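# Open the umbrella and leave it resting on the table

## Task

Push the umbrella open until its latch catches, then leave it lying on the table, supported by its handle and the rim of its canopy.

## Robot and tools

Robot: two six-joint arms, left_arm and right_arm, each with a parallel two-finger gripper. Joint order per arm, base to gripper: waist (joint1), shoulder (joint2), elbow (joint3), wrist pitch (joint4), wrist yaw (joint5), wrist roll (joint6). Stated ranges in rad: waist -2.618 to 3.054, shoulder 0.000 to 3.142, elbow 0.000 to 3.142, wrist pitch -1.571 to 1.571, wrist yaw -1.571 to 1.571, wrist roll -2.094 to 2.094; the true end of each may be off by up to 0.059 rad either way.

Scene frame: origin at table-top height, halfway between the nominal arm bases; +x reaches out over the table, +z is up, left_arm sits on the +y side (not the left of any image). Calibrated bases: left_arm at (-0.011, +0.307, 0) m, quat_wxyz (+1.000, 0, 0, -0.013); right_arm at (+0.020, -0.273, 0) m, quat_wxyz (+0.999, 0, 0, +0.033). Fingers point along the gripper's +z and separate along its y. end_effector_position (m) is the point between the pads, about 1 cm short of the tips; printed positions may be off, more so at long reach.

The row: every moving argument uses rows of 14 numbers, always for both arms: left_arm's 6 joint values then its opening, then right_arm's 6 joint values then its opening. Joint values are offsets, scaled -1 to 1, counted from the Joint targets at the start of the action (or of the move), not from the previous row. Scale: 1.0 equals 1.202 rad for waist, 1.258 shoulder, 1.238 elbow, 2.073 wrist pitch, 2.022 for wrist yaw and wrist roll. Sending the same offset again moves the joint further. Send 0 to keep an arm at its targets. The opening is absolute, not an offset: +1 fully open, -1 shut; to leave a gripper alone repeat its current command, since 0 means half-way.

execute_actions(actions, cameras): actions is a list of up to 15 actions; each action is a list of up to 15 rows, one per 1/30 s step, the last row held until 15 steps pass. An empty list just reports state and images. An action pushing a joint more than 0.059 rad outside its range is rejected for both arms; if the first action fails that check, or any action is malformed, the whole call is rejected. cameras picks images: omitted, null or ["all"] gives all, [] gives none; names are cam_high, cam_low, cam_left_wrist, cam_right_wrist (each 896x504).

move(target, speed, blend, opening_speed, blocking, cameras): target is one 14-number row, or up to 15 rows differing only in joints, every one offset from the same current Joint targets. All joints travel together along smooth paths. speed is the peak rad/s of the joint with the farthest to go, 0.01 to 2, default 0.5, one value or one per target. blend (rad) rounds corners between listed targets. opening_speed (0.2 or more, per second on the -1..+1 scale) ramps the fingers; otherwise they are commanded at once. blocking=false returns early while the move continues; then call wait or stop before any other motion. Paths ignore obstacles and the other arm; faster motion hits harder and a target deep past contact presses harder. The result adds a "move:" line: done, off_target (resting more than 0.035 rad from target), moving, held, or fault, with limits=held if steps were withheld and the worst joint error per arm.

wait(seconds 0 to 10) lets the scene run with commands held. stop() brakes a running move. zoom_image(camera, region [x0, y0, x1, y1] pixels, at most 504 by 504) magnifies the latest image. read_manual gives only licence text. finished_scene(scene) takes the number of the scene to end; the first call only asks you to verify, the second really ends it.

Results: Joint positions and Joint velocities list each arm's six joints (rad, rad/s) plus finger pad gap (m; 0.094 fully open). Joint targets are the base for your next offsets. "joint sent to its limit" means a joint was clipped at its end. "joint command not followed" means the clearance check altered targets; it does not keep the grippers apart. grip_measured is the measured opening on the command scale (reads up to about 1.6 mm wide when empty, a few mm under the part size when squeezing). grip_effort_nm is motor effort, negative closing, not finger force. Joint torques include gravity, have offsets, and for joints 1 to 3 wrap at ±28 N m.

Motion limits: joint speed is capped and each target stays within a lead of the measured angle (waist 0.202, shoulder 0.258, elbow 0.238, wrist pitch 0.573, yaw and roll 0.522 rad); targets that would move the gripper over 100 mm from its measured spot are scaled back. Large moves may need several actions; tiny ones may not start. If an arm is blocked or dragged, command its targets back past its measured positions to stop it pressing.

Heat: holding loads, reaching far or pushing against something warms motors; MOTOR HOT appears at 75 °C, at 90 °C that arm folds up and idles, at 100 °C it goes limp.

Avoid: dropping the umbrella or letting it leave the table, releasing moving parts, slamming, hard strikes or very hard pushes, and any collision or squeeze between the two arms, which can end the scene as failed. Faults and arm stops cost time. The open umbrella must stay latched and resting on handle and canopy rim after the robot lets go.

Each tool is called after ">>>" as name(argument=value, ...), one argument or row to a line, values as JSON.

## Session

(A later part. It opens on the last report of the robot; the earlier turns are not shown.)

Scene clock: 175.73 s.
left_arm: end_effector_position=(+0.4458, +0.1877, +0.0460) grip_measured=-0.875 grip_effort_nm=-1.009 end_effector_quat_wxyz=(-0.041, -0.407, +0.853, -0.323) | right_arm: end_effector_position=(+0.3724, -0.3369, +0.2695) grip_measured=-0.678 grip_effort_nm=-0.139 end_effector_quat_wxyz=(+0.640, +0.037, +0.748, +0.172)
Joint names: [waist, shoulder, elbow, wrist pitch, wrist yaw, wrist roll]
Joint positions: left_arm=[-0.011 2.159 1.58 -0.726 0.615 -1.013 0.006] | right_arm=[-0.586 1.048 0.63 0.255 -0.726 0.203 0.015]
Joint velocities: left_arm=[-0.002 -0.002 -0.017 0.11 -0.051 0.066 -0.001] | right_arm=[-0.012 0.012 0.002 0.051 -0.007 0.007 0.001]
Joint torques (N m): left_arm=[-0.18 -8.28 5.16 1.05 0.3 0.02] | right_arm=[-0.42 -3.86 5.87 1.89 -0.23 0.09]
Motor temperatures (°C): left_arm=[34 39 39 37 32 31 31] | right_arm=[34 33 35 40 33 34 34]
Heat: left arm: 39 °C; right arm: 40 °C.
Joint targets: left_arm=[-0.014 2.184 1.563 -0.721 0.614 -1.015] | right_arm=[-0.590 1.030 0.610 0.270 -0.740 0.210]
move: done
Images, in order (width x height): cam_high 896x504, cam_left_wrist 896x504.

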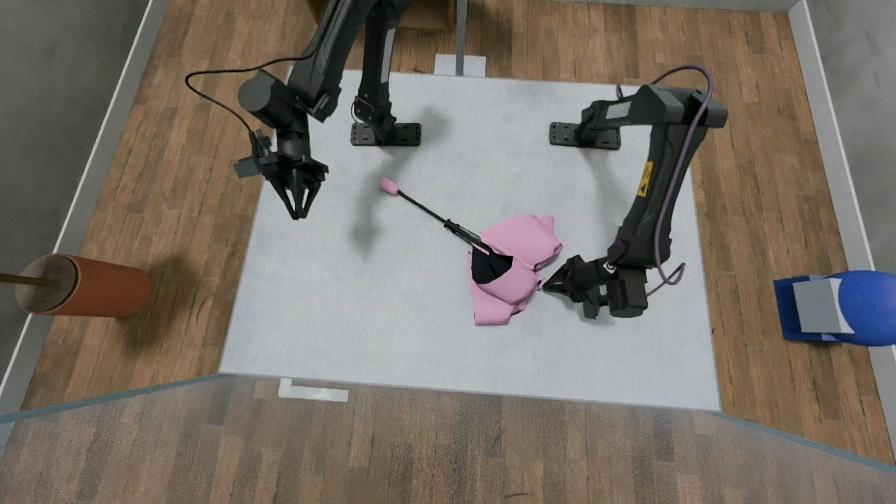

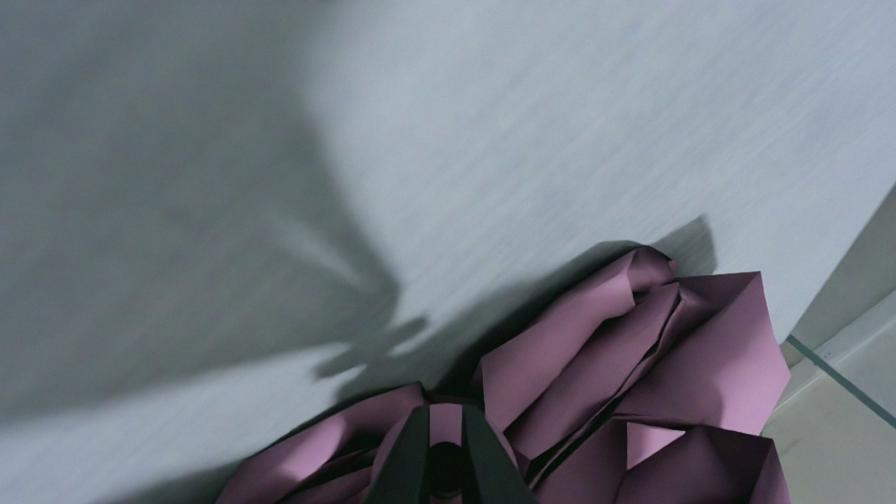

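>>> move(
  target=[
    [-0.0790,-0.2854,-0.0267,-0.0116,-0.0880,-0.0173,-0.93,0,0,0,0,0,0,-0.68],
    [-0.2113,-0.4340,0.0784,-0.0405,-0.1869,-0.0104,-0.93,0,0,0,0,0,0,-0.68],
    [-0.4043,-0.4642,0.2593,-0.0839,-0.3106,0.0183,-0.93,0,0,0,0,0,0,-0.68],
    [-0.6373,-0.3545,0.5525,-0.1442,-0.4456,0.0737,-0.93,0,0,0,0,0,0,-0.68],
  ],
  speed=[0.3,0.35,0.35,0.3],
  blend=[0.06,0.06,0.06,0],
  cameras=["cam_high", "cam_low", "cam_left_wrist", "cam_right_wrist"],
)

Scene clock: 227.87 s.
left_arm: end_effector_position=(+0.3403, +0.0115, +0.4244) grip_measured=-0.876 grip_effort_nm=-1.028 end_effector_quat_wxyz=(+0.413, -0.098, +0.858, -0.289) | right_arm: end_effector_position=(+0.3724, -0.3369, +0.2695) grip_measured=-0.678 grip_effort_nm=-0.149 end_effector_quat_wxyz=(+0.640, +0.037, +0.748, +0.172)
Joint names: [waist, shoulder, elbow, wrist pitch, wrist yaw, wrist roll]
Joint positions: left_arm=[-0.777 1.724 2.215 -1.027 -0.265 -0.879 0.006] | right_arm=[-0.586 1.048 0.63 0.255 -0.726 0.203 0.015]
Joint velocities: left_arm=[-0.002 0.017 0.022 -0.022 -0.007 -0.051 -0.001] | right_arm=[-0.002 0.002 0.007 0.007 -0.081 -0.081 0]
Joint torques (N m): left_arm=[-0.25 -5.5 8.85 2.26 -0.31 0.18] | right_arm=[-0.47 -3.85 5.89 1.9 -0.23 0.09]
Motor temperatures (°C): left_arm=[34 40 39 38 32 31 32] | right_arm=[34 34 35 42 33 34 34]
Heat: left arm: 40 °C; right arm: 42 °C.
Joint targets: left_arm=[-0.780 1.738 2.247 -1.020 -0.288 -0.866] | right_arm=[-0.590 1.030 0.610 0.271 -0.740 0.210]
move: done

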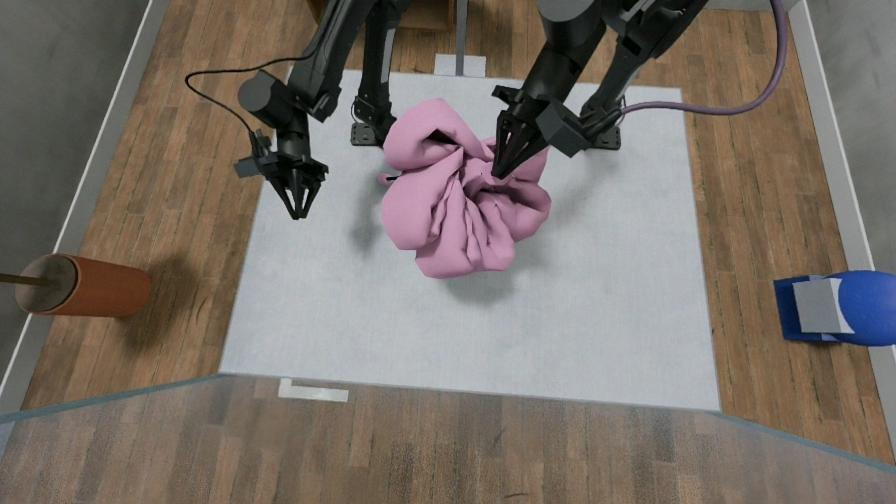

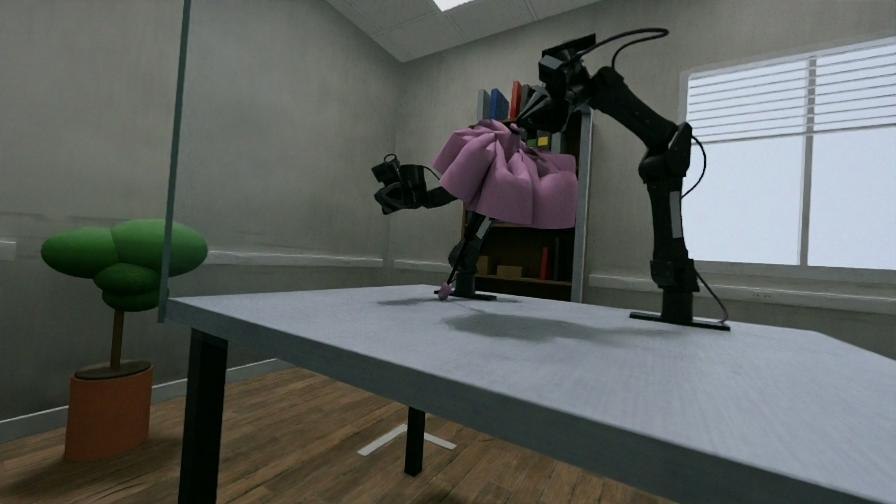

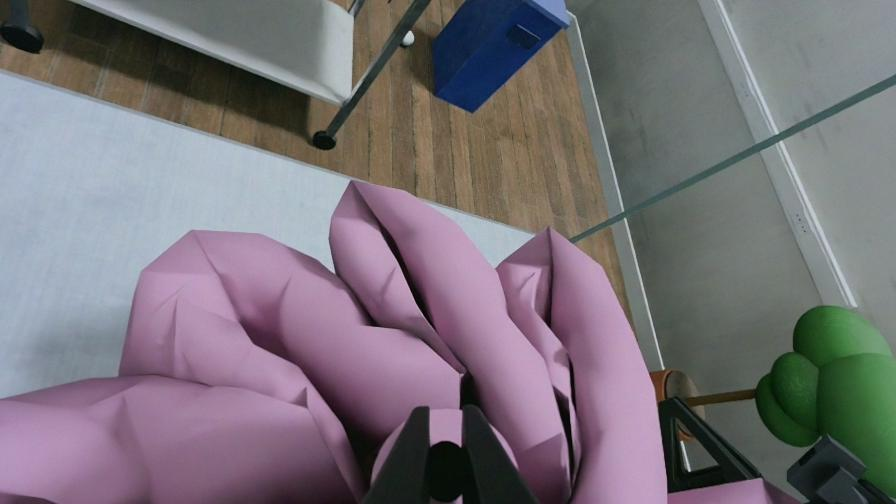

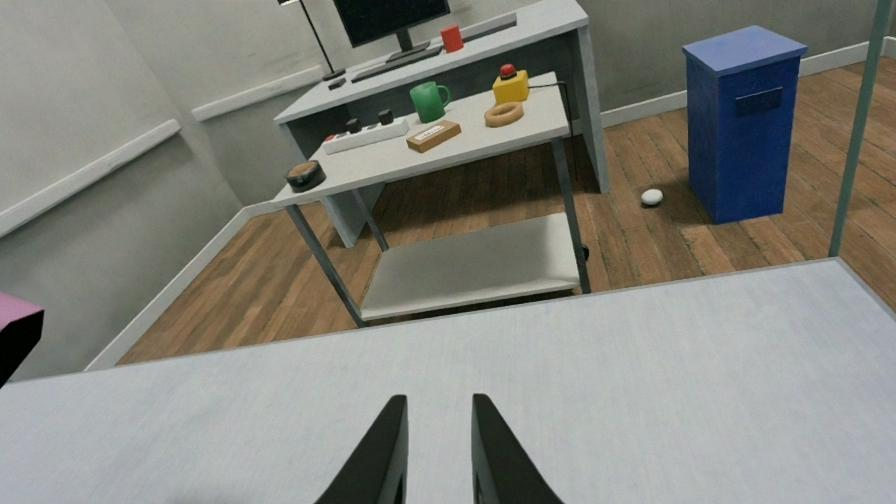

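>>> zoom_image(
  camera="cam_high",
  region=[340, 90, 560, 290],
)

>>> zoom_image(
  camera="cam_low",
  region=[360, 100, 610, 320],
)

Scaled by 2.291 from the camera's 896x504 image, which has a finer 1280x720 frame.

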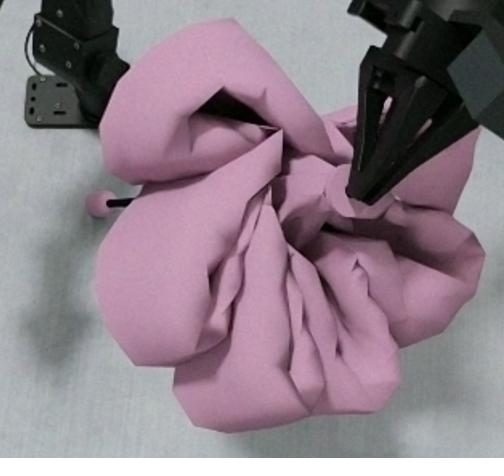

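Scaled by 2.016 from the camera's 896x504 image, which has a finer 1280x720 frame.

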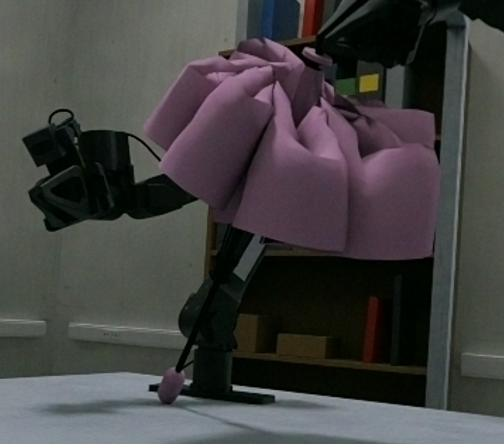

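>>> zoom_image(
  camera="cam_low",
  region=[420, 190, 540, 310],
)

Scaled by 4.200 from the camera's 896x504 image, which has a finer 1280x720 frame.

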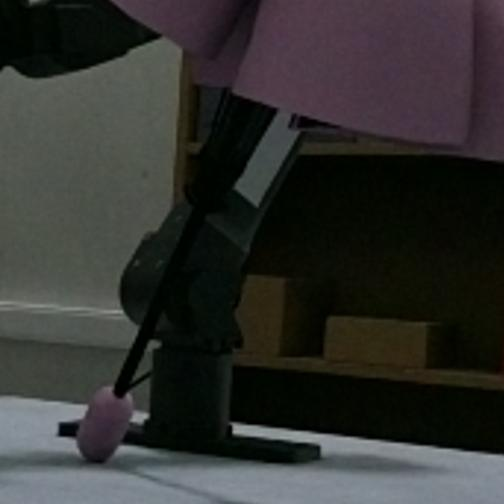

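>>> move(
  target=[0,0,0,0,0,0,-0.93,0.1273,-0.4118,-0.0695,-0.5007,-0.1617,-0.5232,0.1],
  speed=0.5,
  opening_speed=1.0,
  cameras=["cam_right_wrist", "cam_high", "cam_low"],
)

Scene clock: 256.20 s.
left_arm: end_effector_position=(+0.3403, +0.0116, +0.4243) grip_measured=-0.876 grip_effort_nm=-1.038 end_effector_quat_wxyz=(+0.413, -0.098, +0.858, -0.289) | right_arm: end_effector_position=(+0.2211, -0.1858, +0.2090) grip_measured=+0.098 grip_effort_nm=0.076 end_effector_quat_wxyz=(+0.551, -0.380, +0.723, +0.171)
Joint names: [waist, shoulder, elbow, wrist pitch, wrist yaw, wrist roll]
Joint positions: left_arm=[-0.777 1.724 2.215 -1.027 -0.265 -0.879 0.006] | right_arm=[-0.442 0.523 0.543 -0.746 -1.043 -0.837 0.052]
Joint velocities: left_arm=[-0.002 -0.007 -0.007 -0.022 -0.007 0.022 -0.001] | right_arm=[-0.012 -0.002 -0.012 -0.007 -0.007 -0.037 -0.001]
Joint torques (N m): left_arm=[-0.25 -5.52 8.83 2.26 -0.32 0.19] | right_arm=[0.49 0.2 5.44 1.19 -0.63 -0.09]
Motor temperatures (°C): left_arm=[34 38 40 40 32 31 33] | right_arm=[34 33 35 42 33 34 34]
Heat: left arm: 40 °C; right arm: 42 °C.
Joint targets: left_arm=[-0.780 1.738 2.247 -1.020 -0.287 -0.866] | right_arm=[-0.437 0.512 0.524 -0.768 -1.067 -0.848]
move: done
Images, in order (width x height): cam_high 896x504, cam_low 896x504, cam_right_wrist 896x504.

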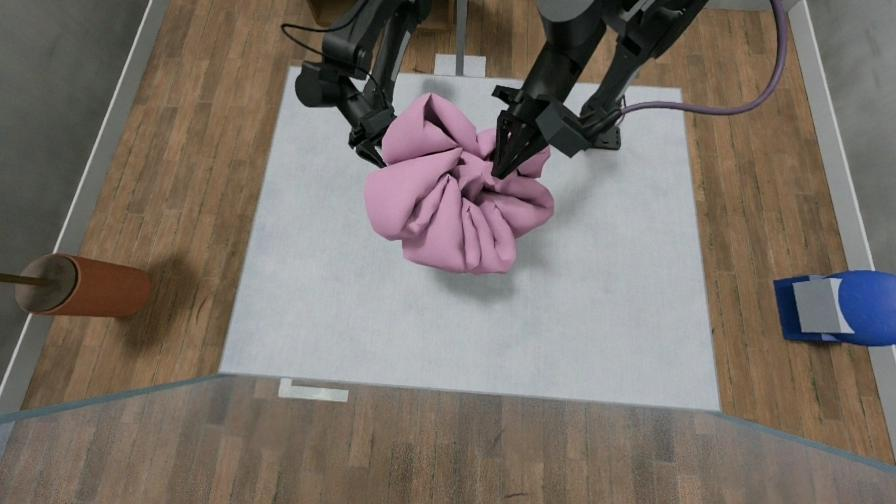

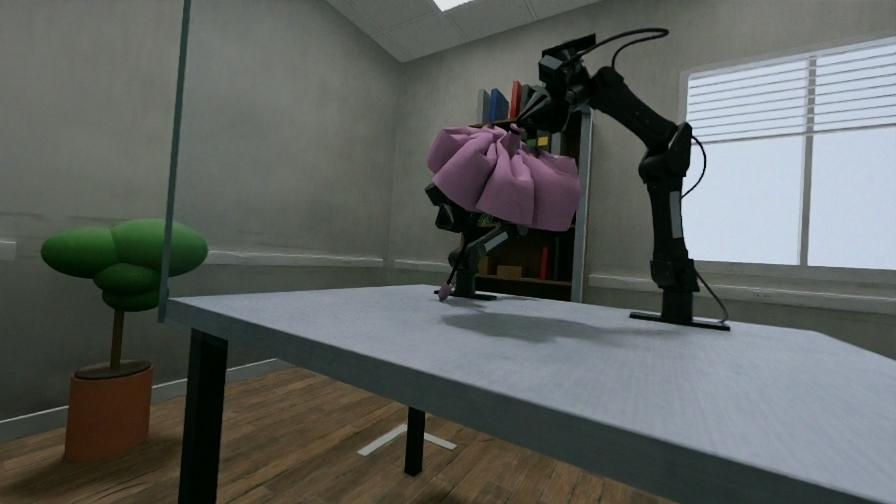

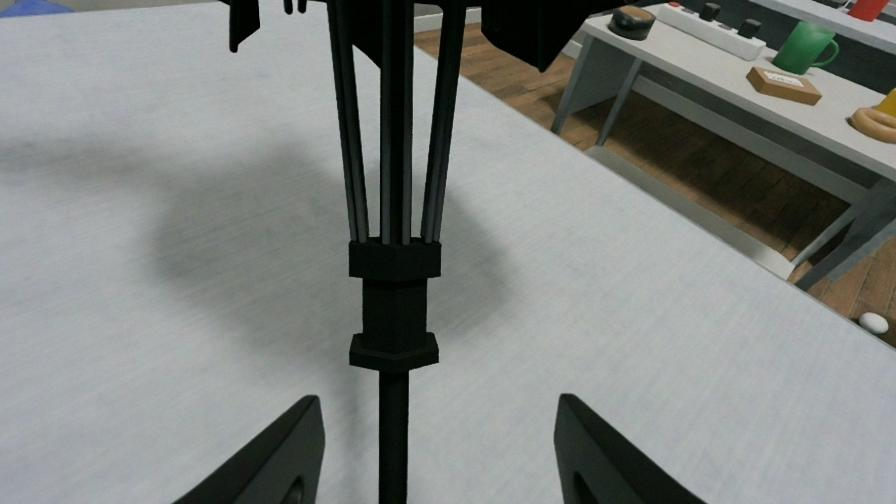

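>>> move(
  target=[0,0,0,0,0,0,-0.93,0,-0.0504,-0.2469,0.1151,-0.004,0,0.1],
  speed=0.25,
  cameras=["cam_right_wrist"],
)

Scene clock: 271.40 s.
left_arm: end_effector_position=(+0.3403, +0.0116, +0.4243) grip_measured=-0.876 grip_effort_nm=-1.038 end_effector_quat_wxyz=(+0.413, -0.098, +0.858, -0.289) | right_arm: end_effector_position=(+0.2172, -0.1835, +0.1298) grip_measured=+0.098 grip_effort_nm=0.076 end_effector_quat_wxyz=(+0.542, -0.374, +0.730, +0.185)
Joint names: [waist, shoulder, elbow, wrist pitch, wrist yaw, wrist roll]
Joint positions: left_arm=[-0.777 1.724 2.215 -1.027 -0.265 -0.879 0.006] | right_arm=[-0.442 0.461 0.236 -0.54 -1.05 -0.839 0.052]
Joint velocities: left_arm=[0.002 -0.002 0.002 -0.037 0.037 0.007 0] | right_arm=[-0.007 0.002 -0.007 0.051 -0.022 0.037 0]
Joint torques (N m): left_arm=[-0.27 -5.52 8.84 2.26 -0.32 0.19] | right_arm=[0.5 0.23 5.75 1.46 -0.66 -0.08]
Motor temperatures (°C): left_arm=[34 38 40 41 32 31 33] | right_arm=[34 33 34 41 33 34 34]
Heat: left arm: 41 °C; right arm: 41 °C.
Joint targets: left_arm=[-0.780 1.738 2.247 -1.020 -0.287 -0.866] | right_arm=[-0.437 0.448 0.218 -0.529 -1.075 -0.848]
move: done
Images, in order (width x height): cam_right_wrist 896x504.

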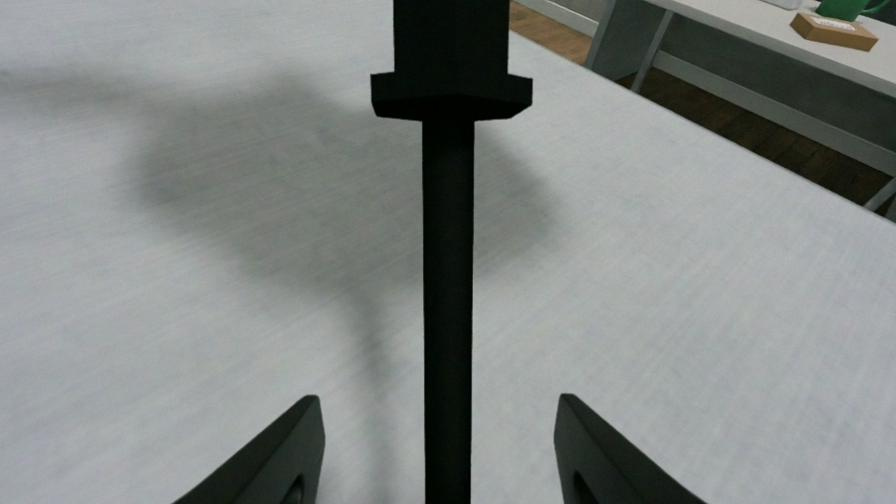

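>>> execute_actions(
  actions=[],
  cameras=["cam_right_wrist", "cam_high"],
)

Scene clock: 287.10 s.
left_arm: end_effector_position=(+0.3403, +0.0116, +0.4243) grip_measured=-0.876 grip_effort_nm=-1.038 end_effector_quat_wxyz=(+0.413, -0.098, +0.858, -0.289) | right_arm: end_effector_position=(+0.2173, -0.1835, +0.1300) grip_measured=+0.098 grip_effort_nm=0.076 end_effector_quat_wxyz=(+0.542, -0.374, +0.729, +0.185)
Joint names: [waist, shoulder, elbow, wrist pitch, wrist yaw, wrist roll]
Joint positions: left_arm=[-0.777 1.724 2.215 -1.027 -0.265 -0.879 0.006] | right_arm=[-0.442 0.461 0.236 -0.539 -1.051 -0.839 0.052]
Joint velocities: left_arm=[-0.002 -0.007 -0.027 -0.051 0.037 -0.022 0] | right_arm=[-0.002 -0.002 -0.002 0.037 -0.051 -0.066 0]
Joint torques (N m): left_arm=[-0.24 -5.5 8.84 2.26 -0.31 0.19] | right_arm=[0.54 0.23 5.75 1.45 -0.66 -0.09]
Motor temperatures (°C): left_arm=[34 38 40 41 32 31 33] | right_arm=[34 33 34 41 33 34 34]
Heat: left arm: 41 °C; right arm: 41 °C.
Joint targets: left_arm=[-0.780 1.738 2.247 -1.020 -0.287 -0.866] | right_arm=[-0.437 0.449 0.218 -0.529 -1.075 -0.848]
Tool commands: left_gripper/opening=-0.93 right_gripper/opening=+0.1
Images, in order (width x height): cam_high 896x504, cam_right_wrist 896x504.

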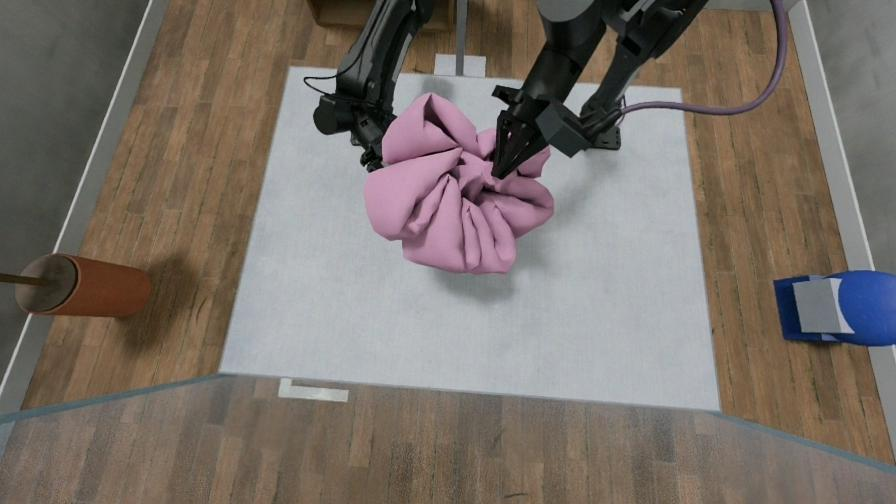

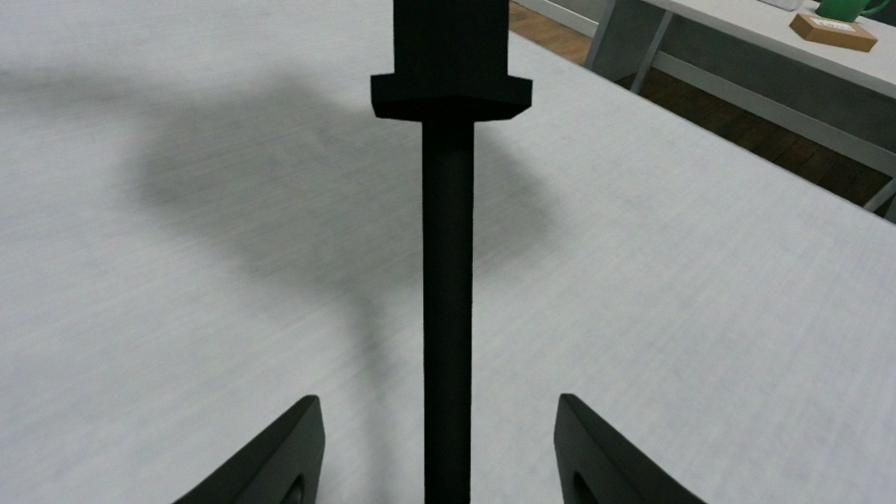

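>>> move(
  target=[0,0,0,0,0,0,-0.93,0,0,0,0,0,0,-0.66],
  opening_speed=1.5,
  cameras=["cam_right_wrist"],
)

Scene clock: 307.50 s.
left_arm: end_effector_position=(+0.3403, +0.0116, +0.4243) grip_measured=-0.876 grip_effort_nm=-1.043 end_effector_quat_wxyz=(+0.413, -0.098, +0.858, -0.289) | right_arm: end_effector_position=(+0.2173, -0.1835, +0.1301) grip_measured=-0.658 grip_effort_nm=-0.144 end_effector_quat_wxyz=(+0.542, -0.374, +0.729, +0.185)
Joint names: [waist, shoulder, elbow, wrist pitch, wrist yaw, wrist roll]
Joint positions: left_arm=[-0.777 1.724 2.215 -1.027 -0.265 -0.879 0.006] | right_arm=[-0.442 0.461 0.236 -0.539 -1.051 -0.839 0.016]
Joint velocities: left_arm=[0.012 -0.012 0.012 -0.051 -0.007 -0.022 0] | right_arm=[0.012 -0.007 -0.002 -0.066 -0.081 -0.037 -0.001]
Joint torques (N m): left_arm=[-0.24 -5.52 8.85 2.26 -0.31 0.19] | right_arm=[0.5 0.17 5.7 1.43 -0.64 -0.07]
Motor temperatures (°C): left_arm=[34 38 40 42 32 31 33] | right_arm=[34 33 34 41 33 34 34]
Heat: left arm: 42 °C; right arm: 41 °C.
Joint targets: left_arm=[-0.780 1.738 2.247 -1.020 -0.287 -0.866] | right_arm=[-0.437 0.449 0.218 -0.529 -1.075 -0.848]
move: done
Images, in order (width x height): cam_right_wrist 896x504.

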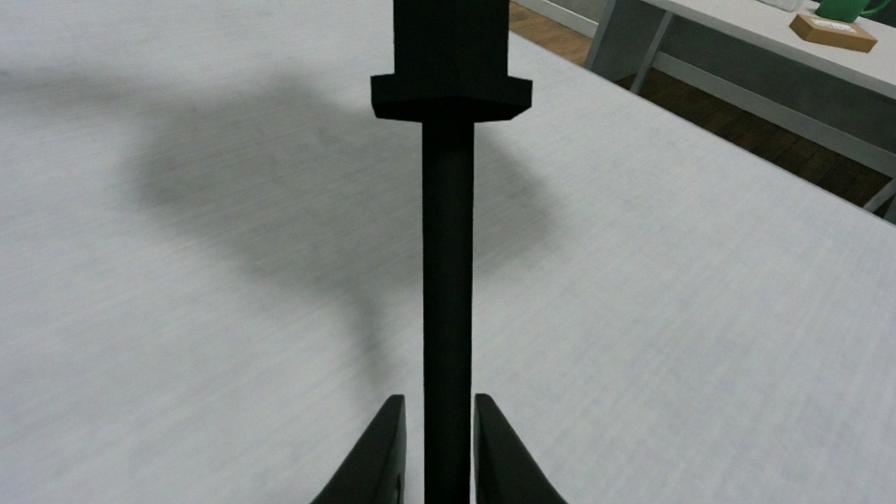

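>>> move(
  target=[0,0,0,0,0,0,-0.93,0.0874,0.1804,0.0638,0.1679,-0.0658,0.134,-0.68],
  speed=0.35,
  cameras=["cam_right_wrist", "cam_high"],
)

Scene clock: 347.73 s.
left_arm: end_effector_position=(+0.3403, +0.0117, +0.4242) grip_measured=-0.876 grip_effort_nm=-1.043 end_effector_quat_wxyz=(+0.413, -0.098, +0.858, -0.288) | right_arm: end_effector_position=(+0.2337, -0.1600, +0.1624) grip_measured=-0.678 grip_effort_nm=-0.144 end_effector_quat_wxyz=(+0.556, -0.372, +0.684, +0.289)
Joint names: [waist, shoulder, elbow, wrist pitch, wrist yaw, wrist roll]
Joint positions: left_arm=[-0.777 1.724 2.215 -1.028 -0.266 -0.879 0.006] | right_arm=[-0.338 0.674 0.263 -0.192 -1.185 -0.588 0.015]
Joint velocities: left_arm=[-0.002 -0.002 0.012 0.051 0.066 -0.081 0] | right_arm=[-0.002 -0.027 0.012 -0.022 -0.007 0.007 -0.001]
Joint torques (N m): left_arm=[-0.25 -5.5 8.84 2.26 -0.32 0.19] | right_arm=[0.51 0.31 10.28 1.5 -0.6 0.11]
Motor temperatures (°C): left_arm=[34 38 40 44 32 31 33] | right_arm=[34 33 34 42 33 34 34]
Heat: left arm: 44 °C; right arm: 42 °C.
Joint targets: left_arm=[-0.780 1.738 2.247 -1.020 -0.288 -0.866] | right_arm=[-0.332 0.675 0.297 -0.181 -1.208 -0.577]
move: done
Images, in order (width x height): cam_high 896x504, cam_right_wrist 896x504.

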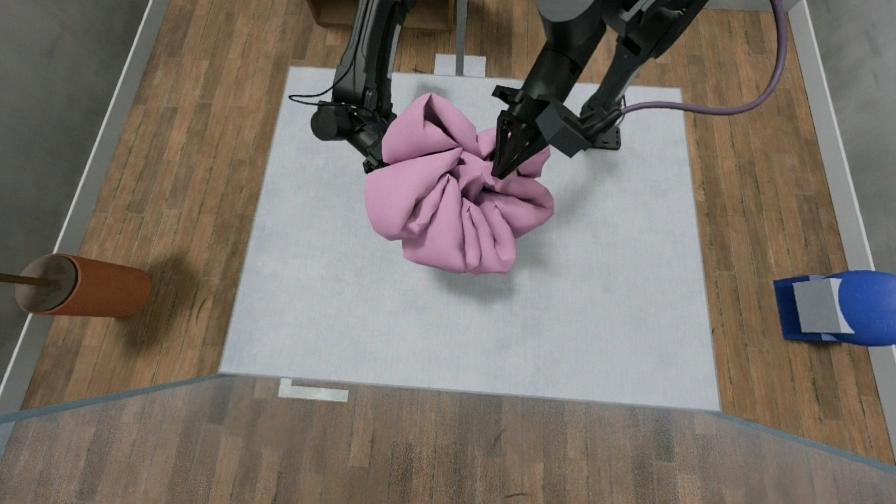

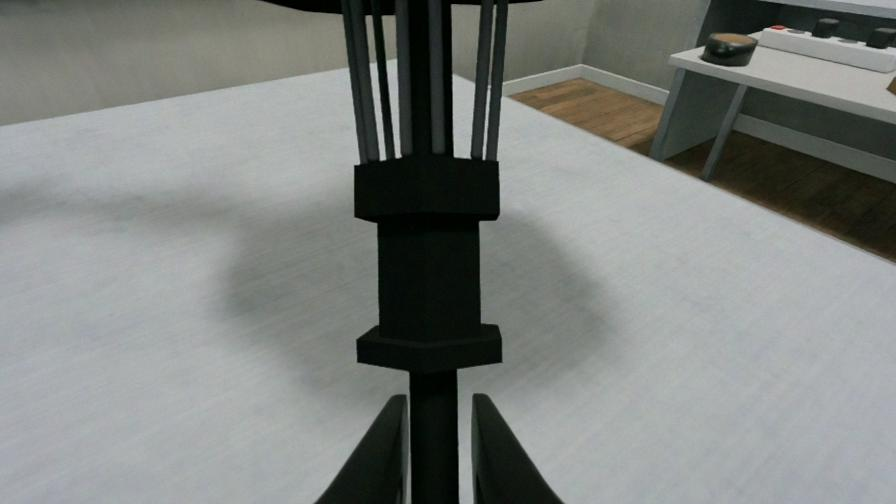

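>>> move(
  target=[
    [-0.0183,0.0119,-0.0404,-0.0675,0.0668,0,-0.93,0.0116,-0.0048,0.0153,0.0685,-0.045,0.0148,-0.68],
    [-0.025,0.0199,-0.0517,-0.0892,0.0865,0,-0.93,0.0828,0.0954,-0.0065,0.2943,-0.0504,0.1805,-0.68],
  ],
  speed=[0.2, 0.25],
  blend=0.02,
  cameras=["cam_right_wrist", "cam_high"],
)

Scene clock: 367.20 s.
left_arm: end_effector_position=(+0.3208, -0.0007, +0.4032) grip_measured=-0.876 grip_effort_nm=-1.038 end_effector_quat_wxyz=(+0.355, -0.069, +0.884, -0.295) | right_arm: end_effector_position=(+0.2431, -0.1377, +0.2174) grip_measured=-0.678 grip_effort_nm=-0.134 end_effector_quat_wxyz=(+0.596, -0.402, +0.601, +0.350)
Joint names: [waist, shoulder, elbow, wrist pitch, wrist yaw, wrist roll]
Joint positions: left_arm=[-0.787 1.731 2.215 -1.105 -0.162 -0.886 0.006] | right_arm=[-0.243 0.799 0.275 0.358 -1.293 -0.219 0.015]
Joint velocities: left_arm=[-0.007 -0.017 -0.007 -0.007 -0.037 -0.022 0.001] | right_arm=[-0.007 -0.007 0.022 0.037 -0.051 0.037 0]
Joint torques (N m): left_arm=[-1.96 -4.27 3.73 1.1 0.41 0.27] | right_arm=[1.02 -0.75 8.32 2.13 -0.31 0.07]
Motor temperatures (°C): left_arm=[34 38 40 44 32 31 34] | right_arm=[34 33 35 41 33 34 34]
Heat: left arm: 44 °C; right arm: 41 °C.
Joint targets: left_arm=[-0.810 1.763 2.183 -1.205 -0.113 -0.866] | right_arm=[-0.233 0.795 0.289 0.429 -1.310 -0.212]
move: off_target (left_arm, right_arm); left_arm: the wrist pitch is farthest, 0.100 rad from its target; right_arm: the wrist pitch is farthest, 0.071 rad from its target
Images, in order (width x height): cam_high 896x504, cam_right_wrist 896x504.

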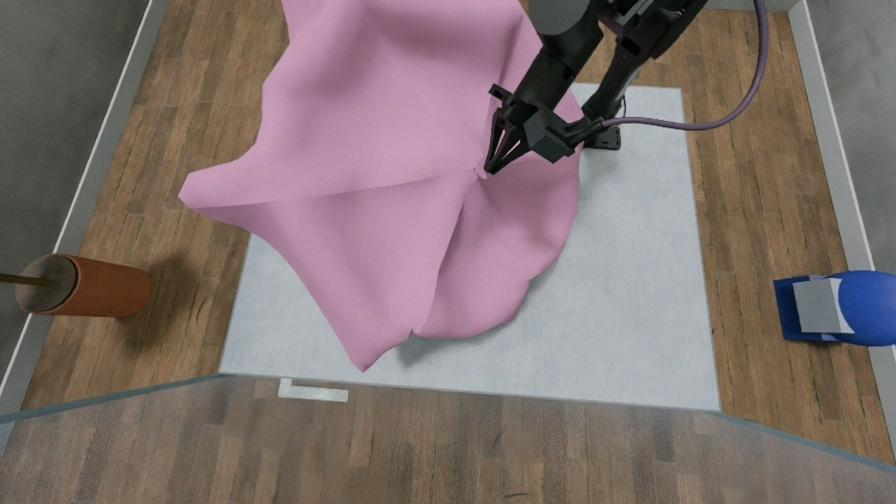

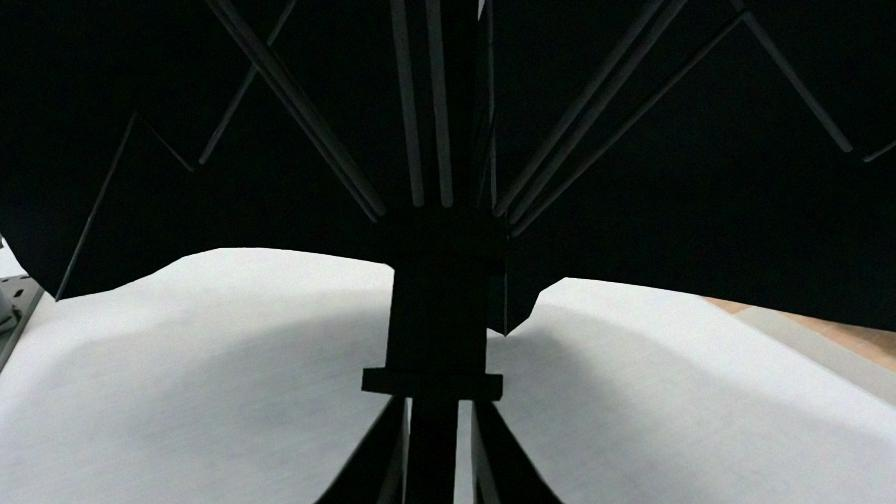

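>>> zoom_image(
  camera="cam_right_wrist",
  region=[250, 150, 650, 504],
)

>>> zoom_image(
  camera="cam_high",
  region=[420, 80, 620, 240],
)

>>> wait(
  seconds=0,
  cameras=["cam_low", "cam_left_wrist"],
)

Scaled by 1.260 from the camera's 896x504 image, which has a finer 1280x720 frame.

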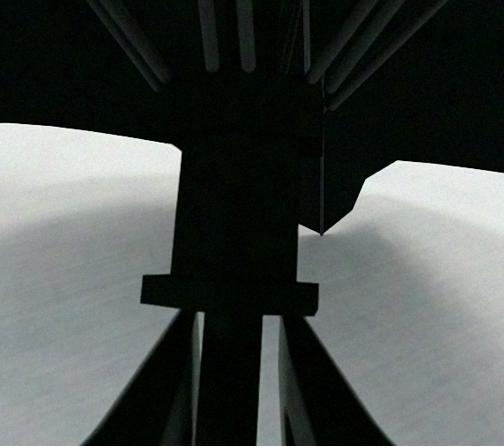

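Scaled by 2.520 from the camera's 896x504 image, which has a finer 1280x720 frame.

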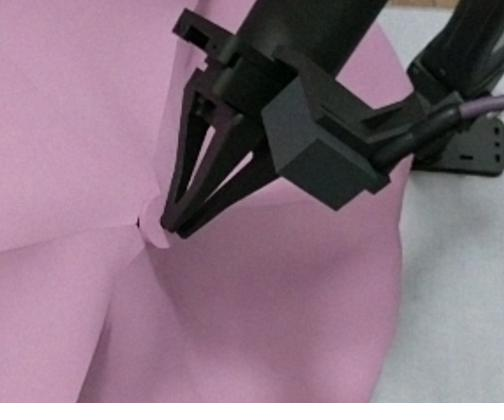

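Scene clock: 383.60 s.
left_arm: end_effector_position=(+0.3209, -0.0008, +0.4034) grip_measured=-0.876 grip_effort_nm=-1.043 end_effector_quat_wxyz=(+0.356, -0.069, +0.884, -0.295) | right_arm: end_effector_position=(+0.2431, -0.1377, +0.2176) grip_measured=-0.678 grip_effort_nm=-0.134 end_effector_quat_wxyz=(+0.596, -0.402, +0.601, +0.350)
Joint names: [waist, shoulder, elbow, wrist pitch, wrist yaw, wrist roll]
Joint positions: left_arm=[-0.787 1.731 2.215 -1.104 -0.162 -0.886 0.006] | right_arm=[-0.243 0.799 0.275 0.359 -1.293 -0.218 0.015]
Joint velocities: left_arm=[0.002 -0.002 0.017 0.037 -0.037 0.007 0] | right_arm=[-0.007 -0.022 0.002 0.007 0.007 -0.051 0]
Joint torques (N m): left_arm=[-1.94 -4.3 3.74 1.1 0.41 0.27] | right_arm=[1.01 -0.72 8.29 2.12 -0.31 0.08]
Motor temperatures (°C): left_arm=[34 37 39 42 32 31 34] | right_arm=[34 33 35 44 33 34 34]
Heat: left arm: 42 °C; right arm: 44 °C.
Joint targets: left_arm=[-0.810 1.763 2.183 -1.205 -0.113 -0.866] | right_arm=[-0.233 0.795 0.289 0.429 -1.310 -0.212]
Tool commands: left_gripper/opening=-0.93 right_gripper/opening=-0.68
Images, in order (width x height): cam_low 896x504, cam_left_wrist 896x504.

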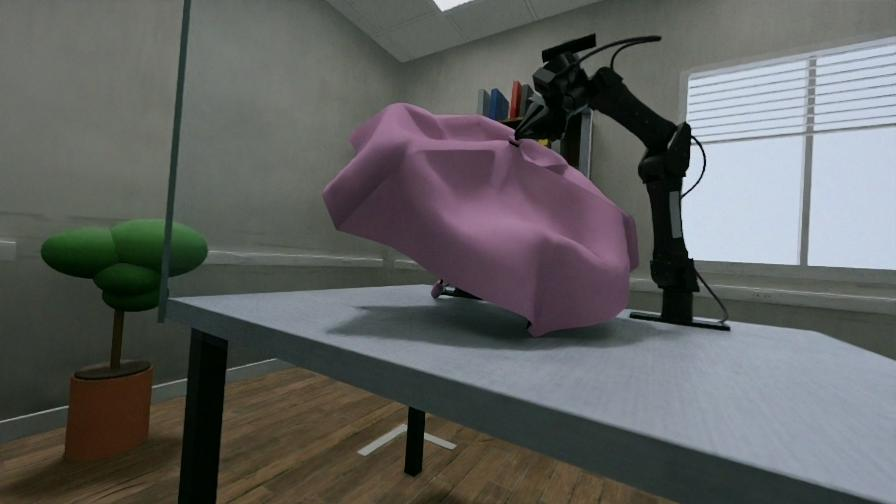

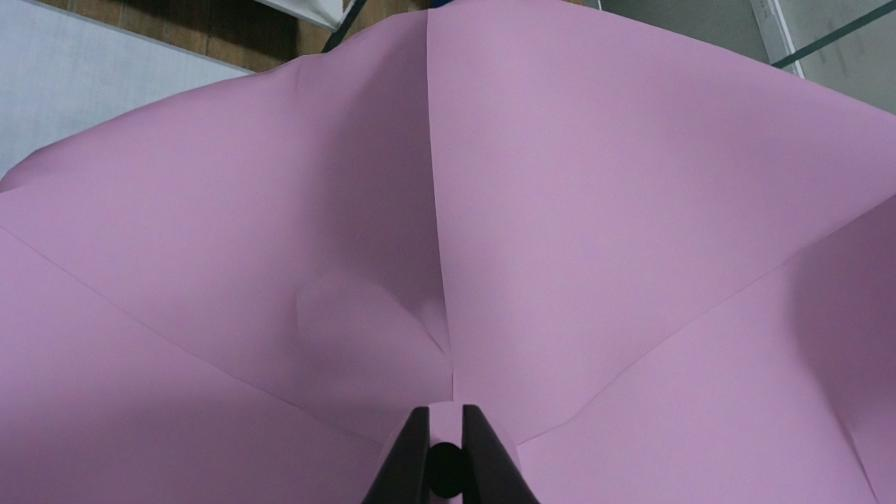

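>>> zoom_image(
  camera="cam_low",
  region=[320, 200, 660, 380],
)

Scaled by 1.482 from the camera's 896x504 image, which has a finer 1280x720 frame.

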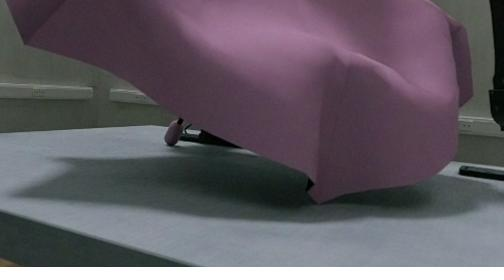

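>>> move(
  target=[
    [0,0,0,0,0,0,-0.93,0.0998,0.0835,0.084,0.1201,0.0425,0.1513,-0.68],
    [0,0,0,0,0,0,-0.93,0.1622,0.1447,0.1894,0.1066,0.05,0.1785,-0.68],
  ],
  speed=[0.25, 0.1],
  blend=0.02,
  cameras=["cam_right_wrist", "cam_high"],
)

Scene clock: 422.23 s.
left_arm: end_effector_position=(+0.3292, -0.0016, +0.4237) grip_measured=-0.876 grip_effort_nm=-1.038 end_effector_quat_wxyz=(+0.391, -0.073, +0.863, -0.312) | right_arm: end_effector_position=(+0.2649, -0.1021, +0.2652) grip_measured=-0.678 grip_effort_nm=-0.144 end_effector_quat_wxyz=(+0.550, -0.368, +0.602, +0.447)
Joint names: [waist, shoulder, elbow, wrist pitch, wrist yaw, wrist roll]
Joint positions: left_arm=[-0.787 1.721 2.215 -1.029 -0.194 -0.871 0.006] | right_arm=[-0.056 0.986 0.443 0.557 -1.222 0.147 0.015]
Joint velocities: left_arm=[0.002 -0.017 -0.022 -0.051 -0.037 -0.022 0] | right_arm=[0.017 0.002 -0.002 -0.037 0.081 -0.022 0]
Joint torques (N m): left_arm=[-1.95 -3.51 3.74 0.41 0.72 0.11] | right_arm=[1.84 -2.29 14.39 2.35 0.15 0.04]
Motor temperatures (°C): left_arm=[34 37 39 41 32 31 34] | right_arm=[34 33 35 47 33 34 34]
Heat: left arm: 41 °C; right arm: 47 °C.
Joint targets: left_arm=[-0.810 1.763 2.183 -1.205 -0.113 -0.866] | right_arm=[-0.038 0.978 0.523 0.650 -1.209 0.149]
move: off_target (left_arm, right_arm); left_arm: the wrist pitch is farthest, 0.176 rad from its target; right_arm: the wrist pitch is farthest, 0.093 rad from its target
Images, in order (width x height): cam_high 896x504, cam_right_wrist 896x504.

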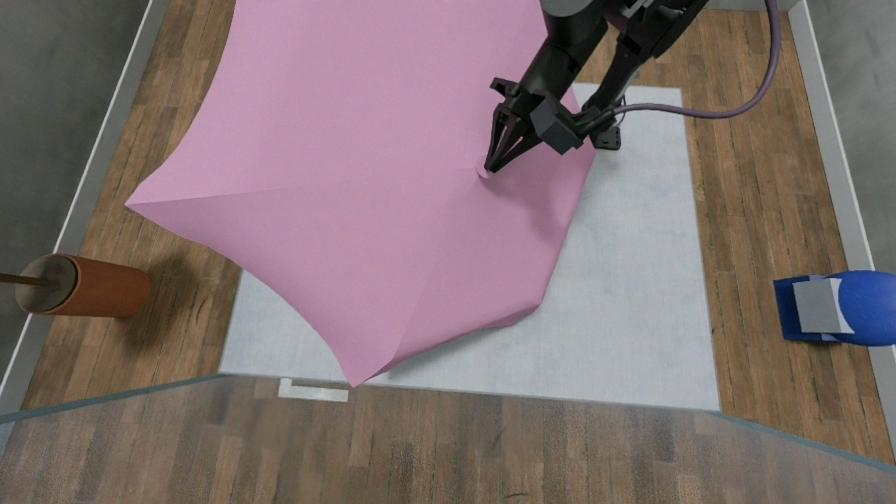

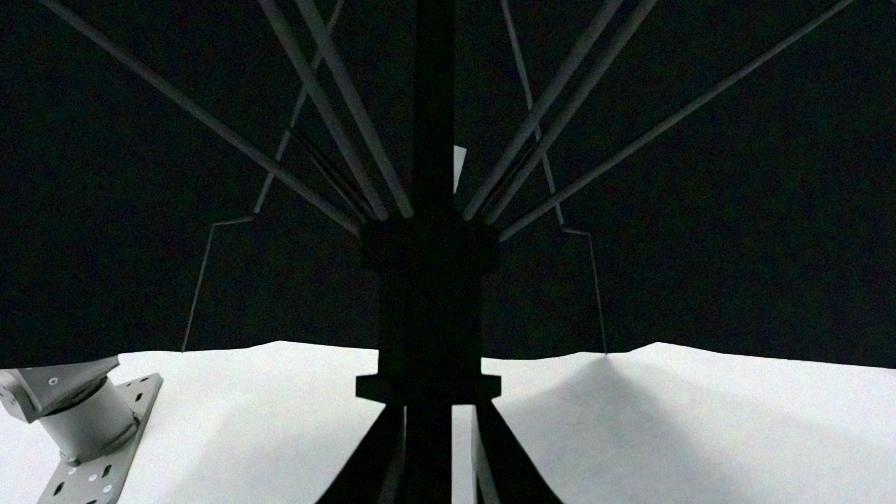

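>>> move(
  target=[
    [-0.0033,0.004,-0.0024,-0.0106,0.0099,0,-0.93,0.0522,0.0866,0.1284,-0.028,-0.0119,0.0475,-0.68],
    [-0.0075,0.0079,-0.0048,-0.0217,0.0198,0,-0.93,0.1007,0.1614,0.2783,-0.0398,-0.0134,0.0762,-0.68],
  ],
  speed=[0.15, 0.15],
  blend=0.02,
  cameras=["cam_right_wrist", "cam_high", "cam_low"],
)

Scene clock: 435.70 s.
left_arm: end_effector_position=(+0.3433, +0.0159, +0.4421) grip_measured=-0.876 grip_effort_nm=-1.043 end_effector_quat_wxyz=(+0.436, -0.101, +0.843, -0.299) | right_arm: end_effector_position=(+0.2840, -0.0629, +0.3092) grip_measured=-0.678 grip_effort_nm=-0.125 end_effector_quat_wxyz=(+0.448, -0.369, +0.607, +0.543)
Joint names: [waist, shoulder, elbow, wrist pitch, wrist yaw, wrist roll]
Joint positions: left_arm=[-0.772 1.713 2.229 -0.993 -0.282 -0.863 0.006] | right_arm=[0.07 1.195 0.753 0.405 -1.29 0.299 0.015]
Joint velocities: left_arm=[-0.002 -0.002 0.032 0.007 0.037 -0.007 0] | right_arm=[-0.002 -0.007 0.017 -0.007 -0.051 -0.051 -0.001]
Joint torques (N m): left_arm=[-3.48 -2.7 2.71 -0.01 1.67 0.01] | right_arm=[1.29 -4.37 17.63 2.96 0.58 0.04]
Motor temperatures (°C): left_arm=[34 37 39 40 33 31 34] | right_arm=[34 33 38 47 33 34 34]
Heat: left arm: 40 °C; right arm: 47 °C.
Joint targets: left_arm=[-0.812 1.764 2.185 -1.214 -0.102 -0.865] | right_arm=[0.083 1.181 0.868 0.568 -1.236 0.303]
move: off_target (left_arm, right_arm); left_arm: the wrist pitch is farthest, 0.257 rad from its target; right_arm: the wrist pitch is farthest, 0.163 rad from its target
Images, in order (width x height): cam_high 896x504, cam_low 896x504, cam_right_wrist 896x504.

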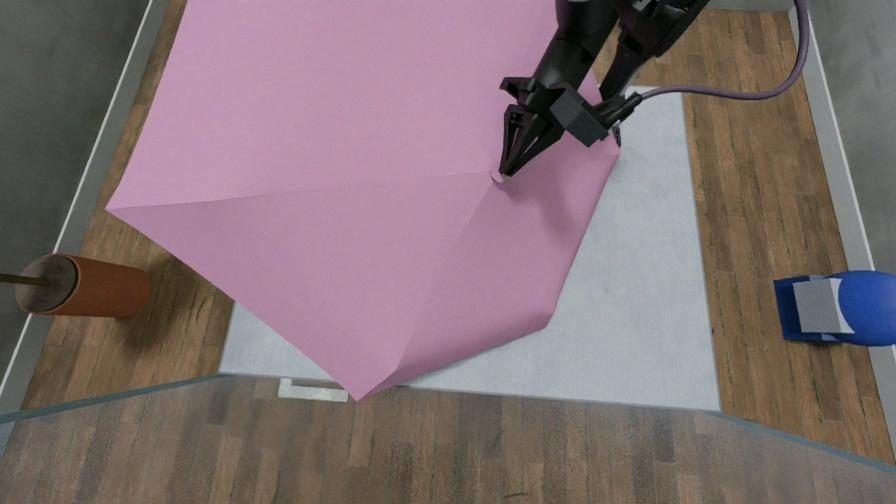

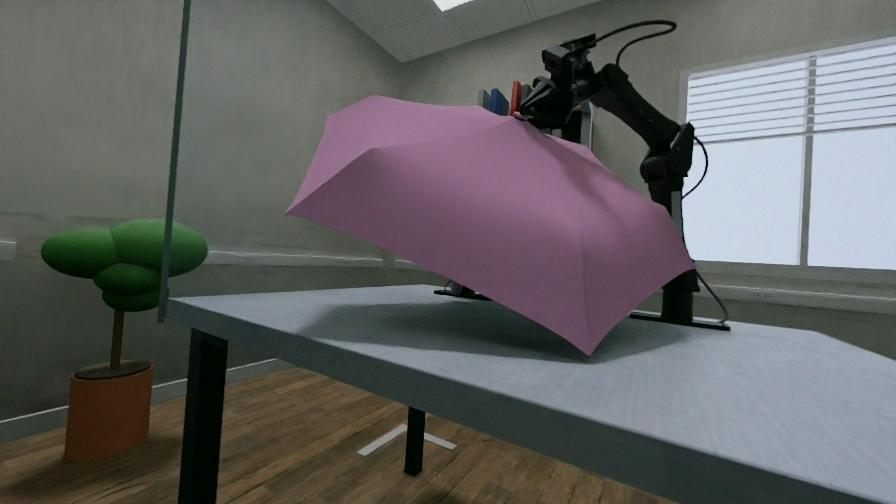

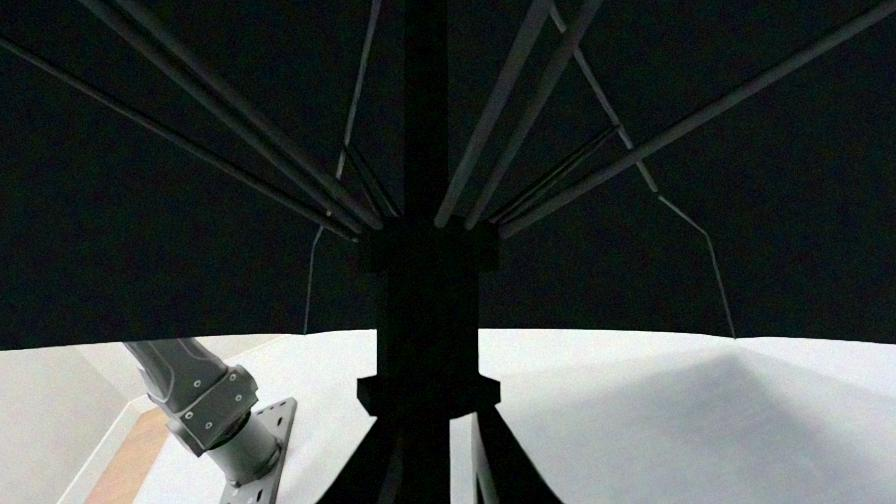

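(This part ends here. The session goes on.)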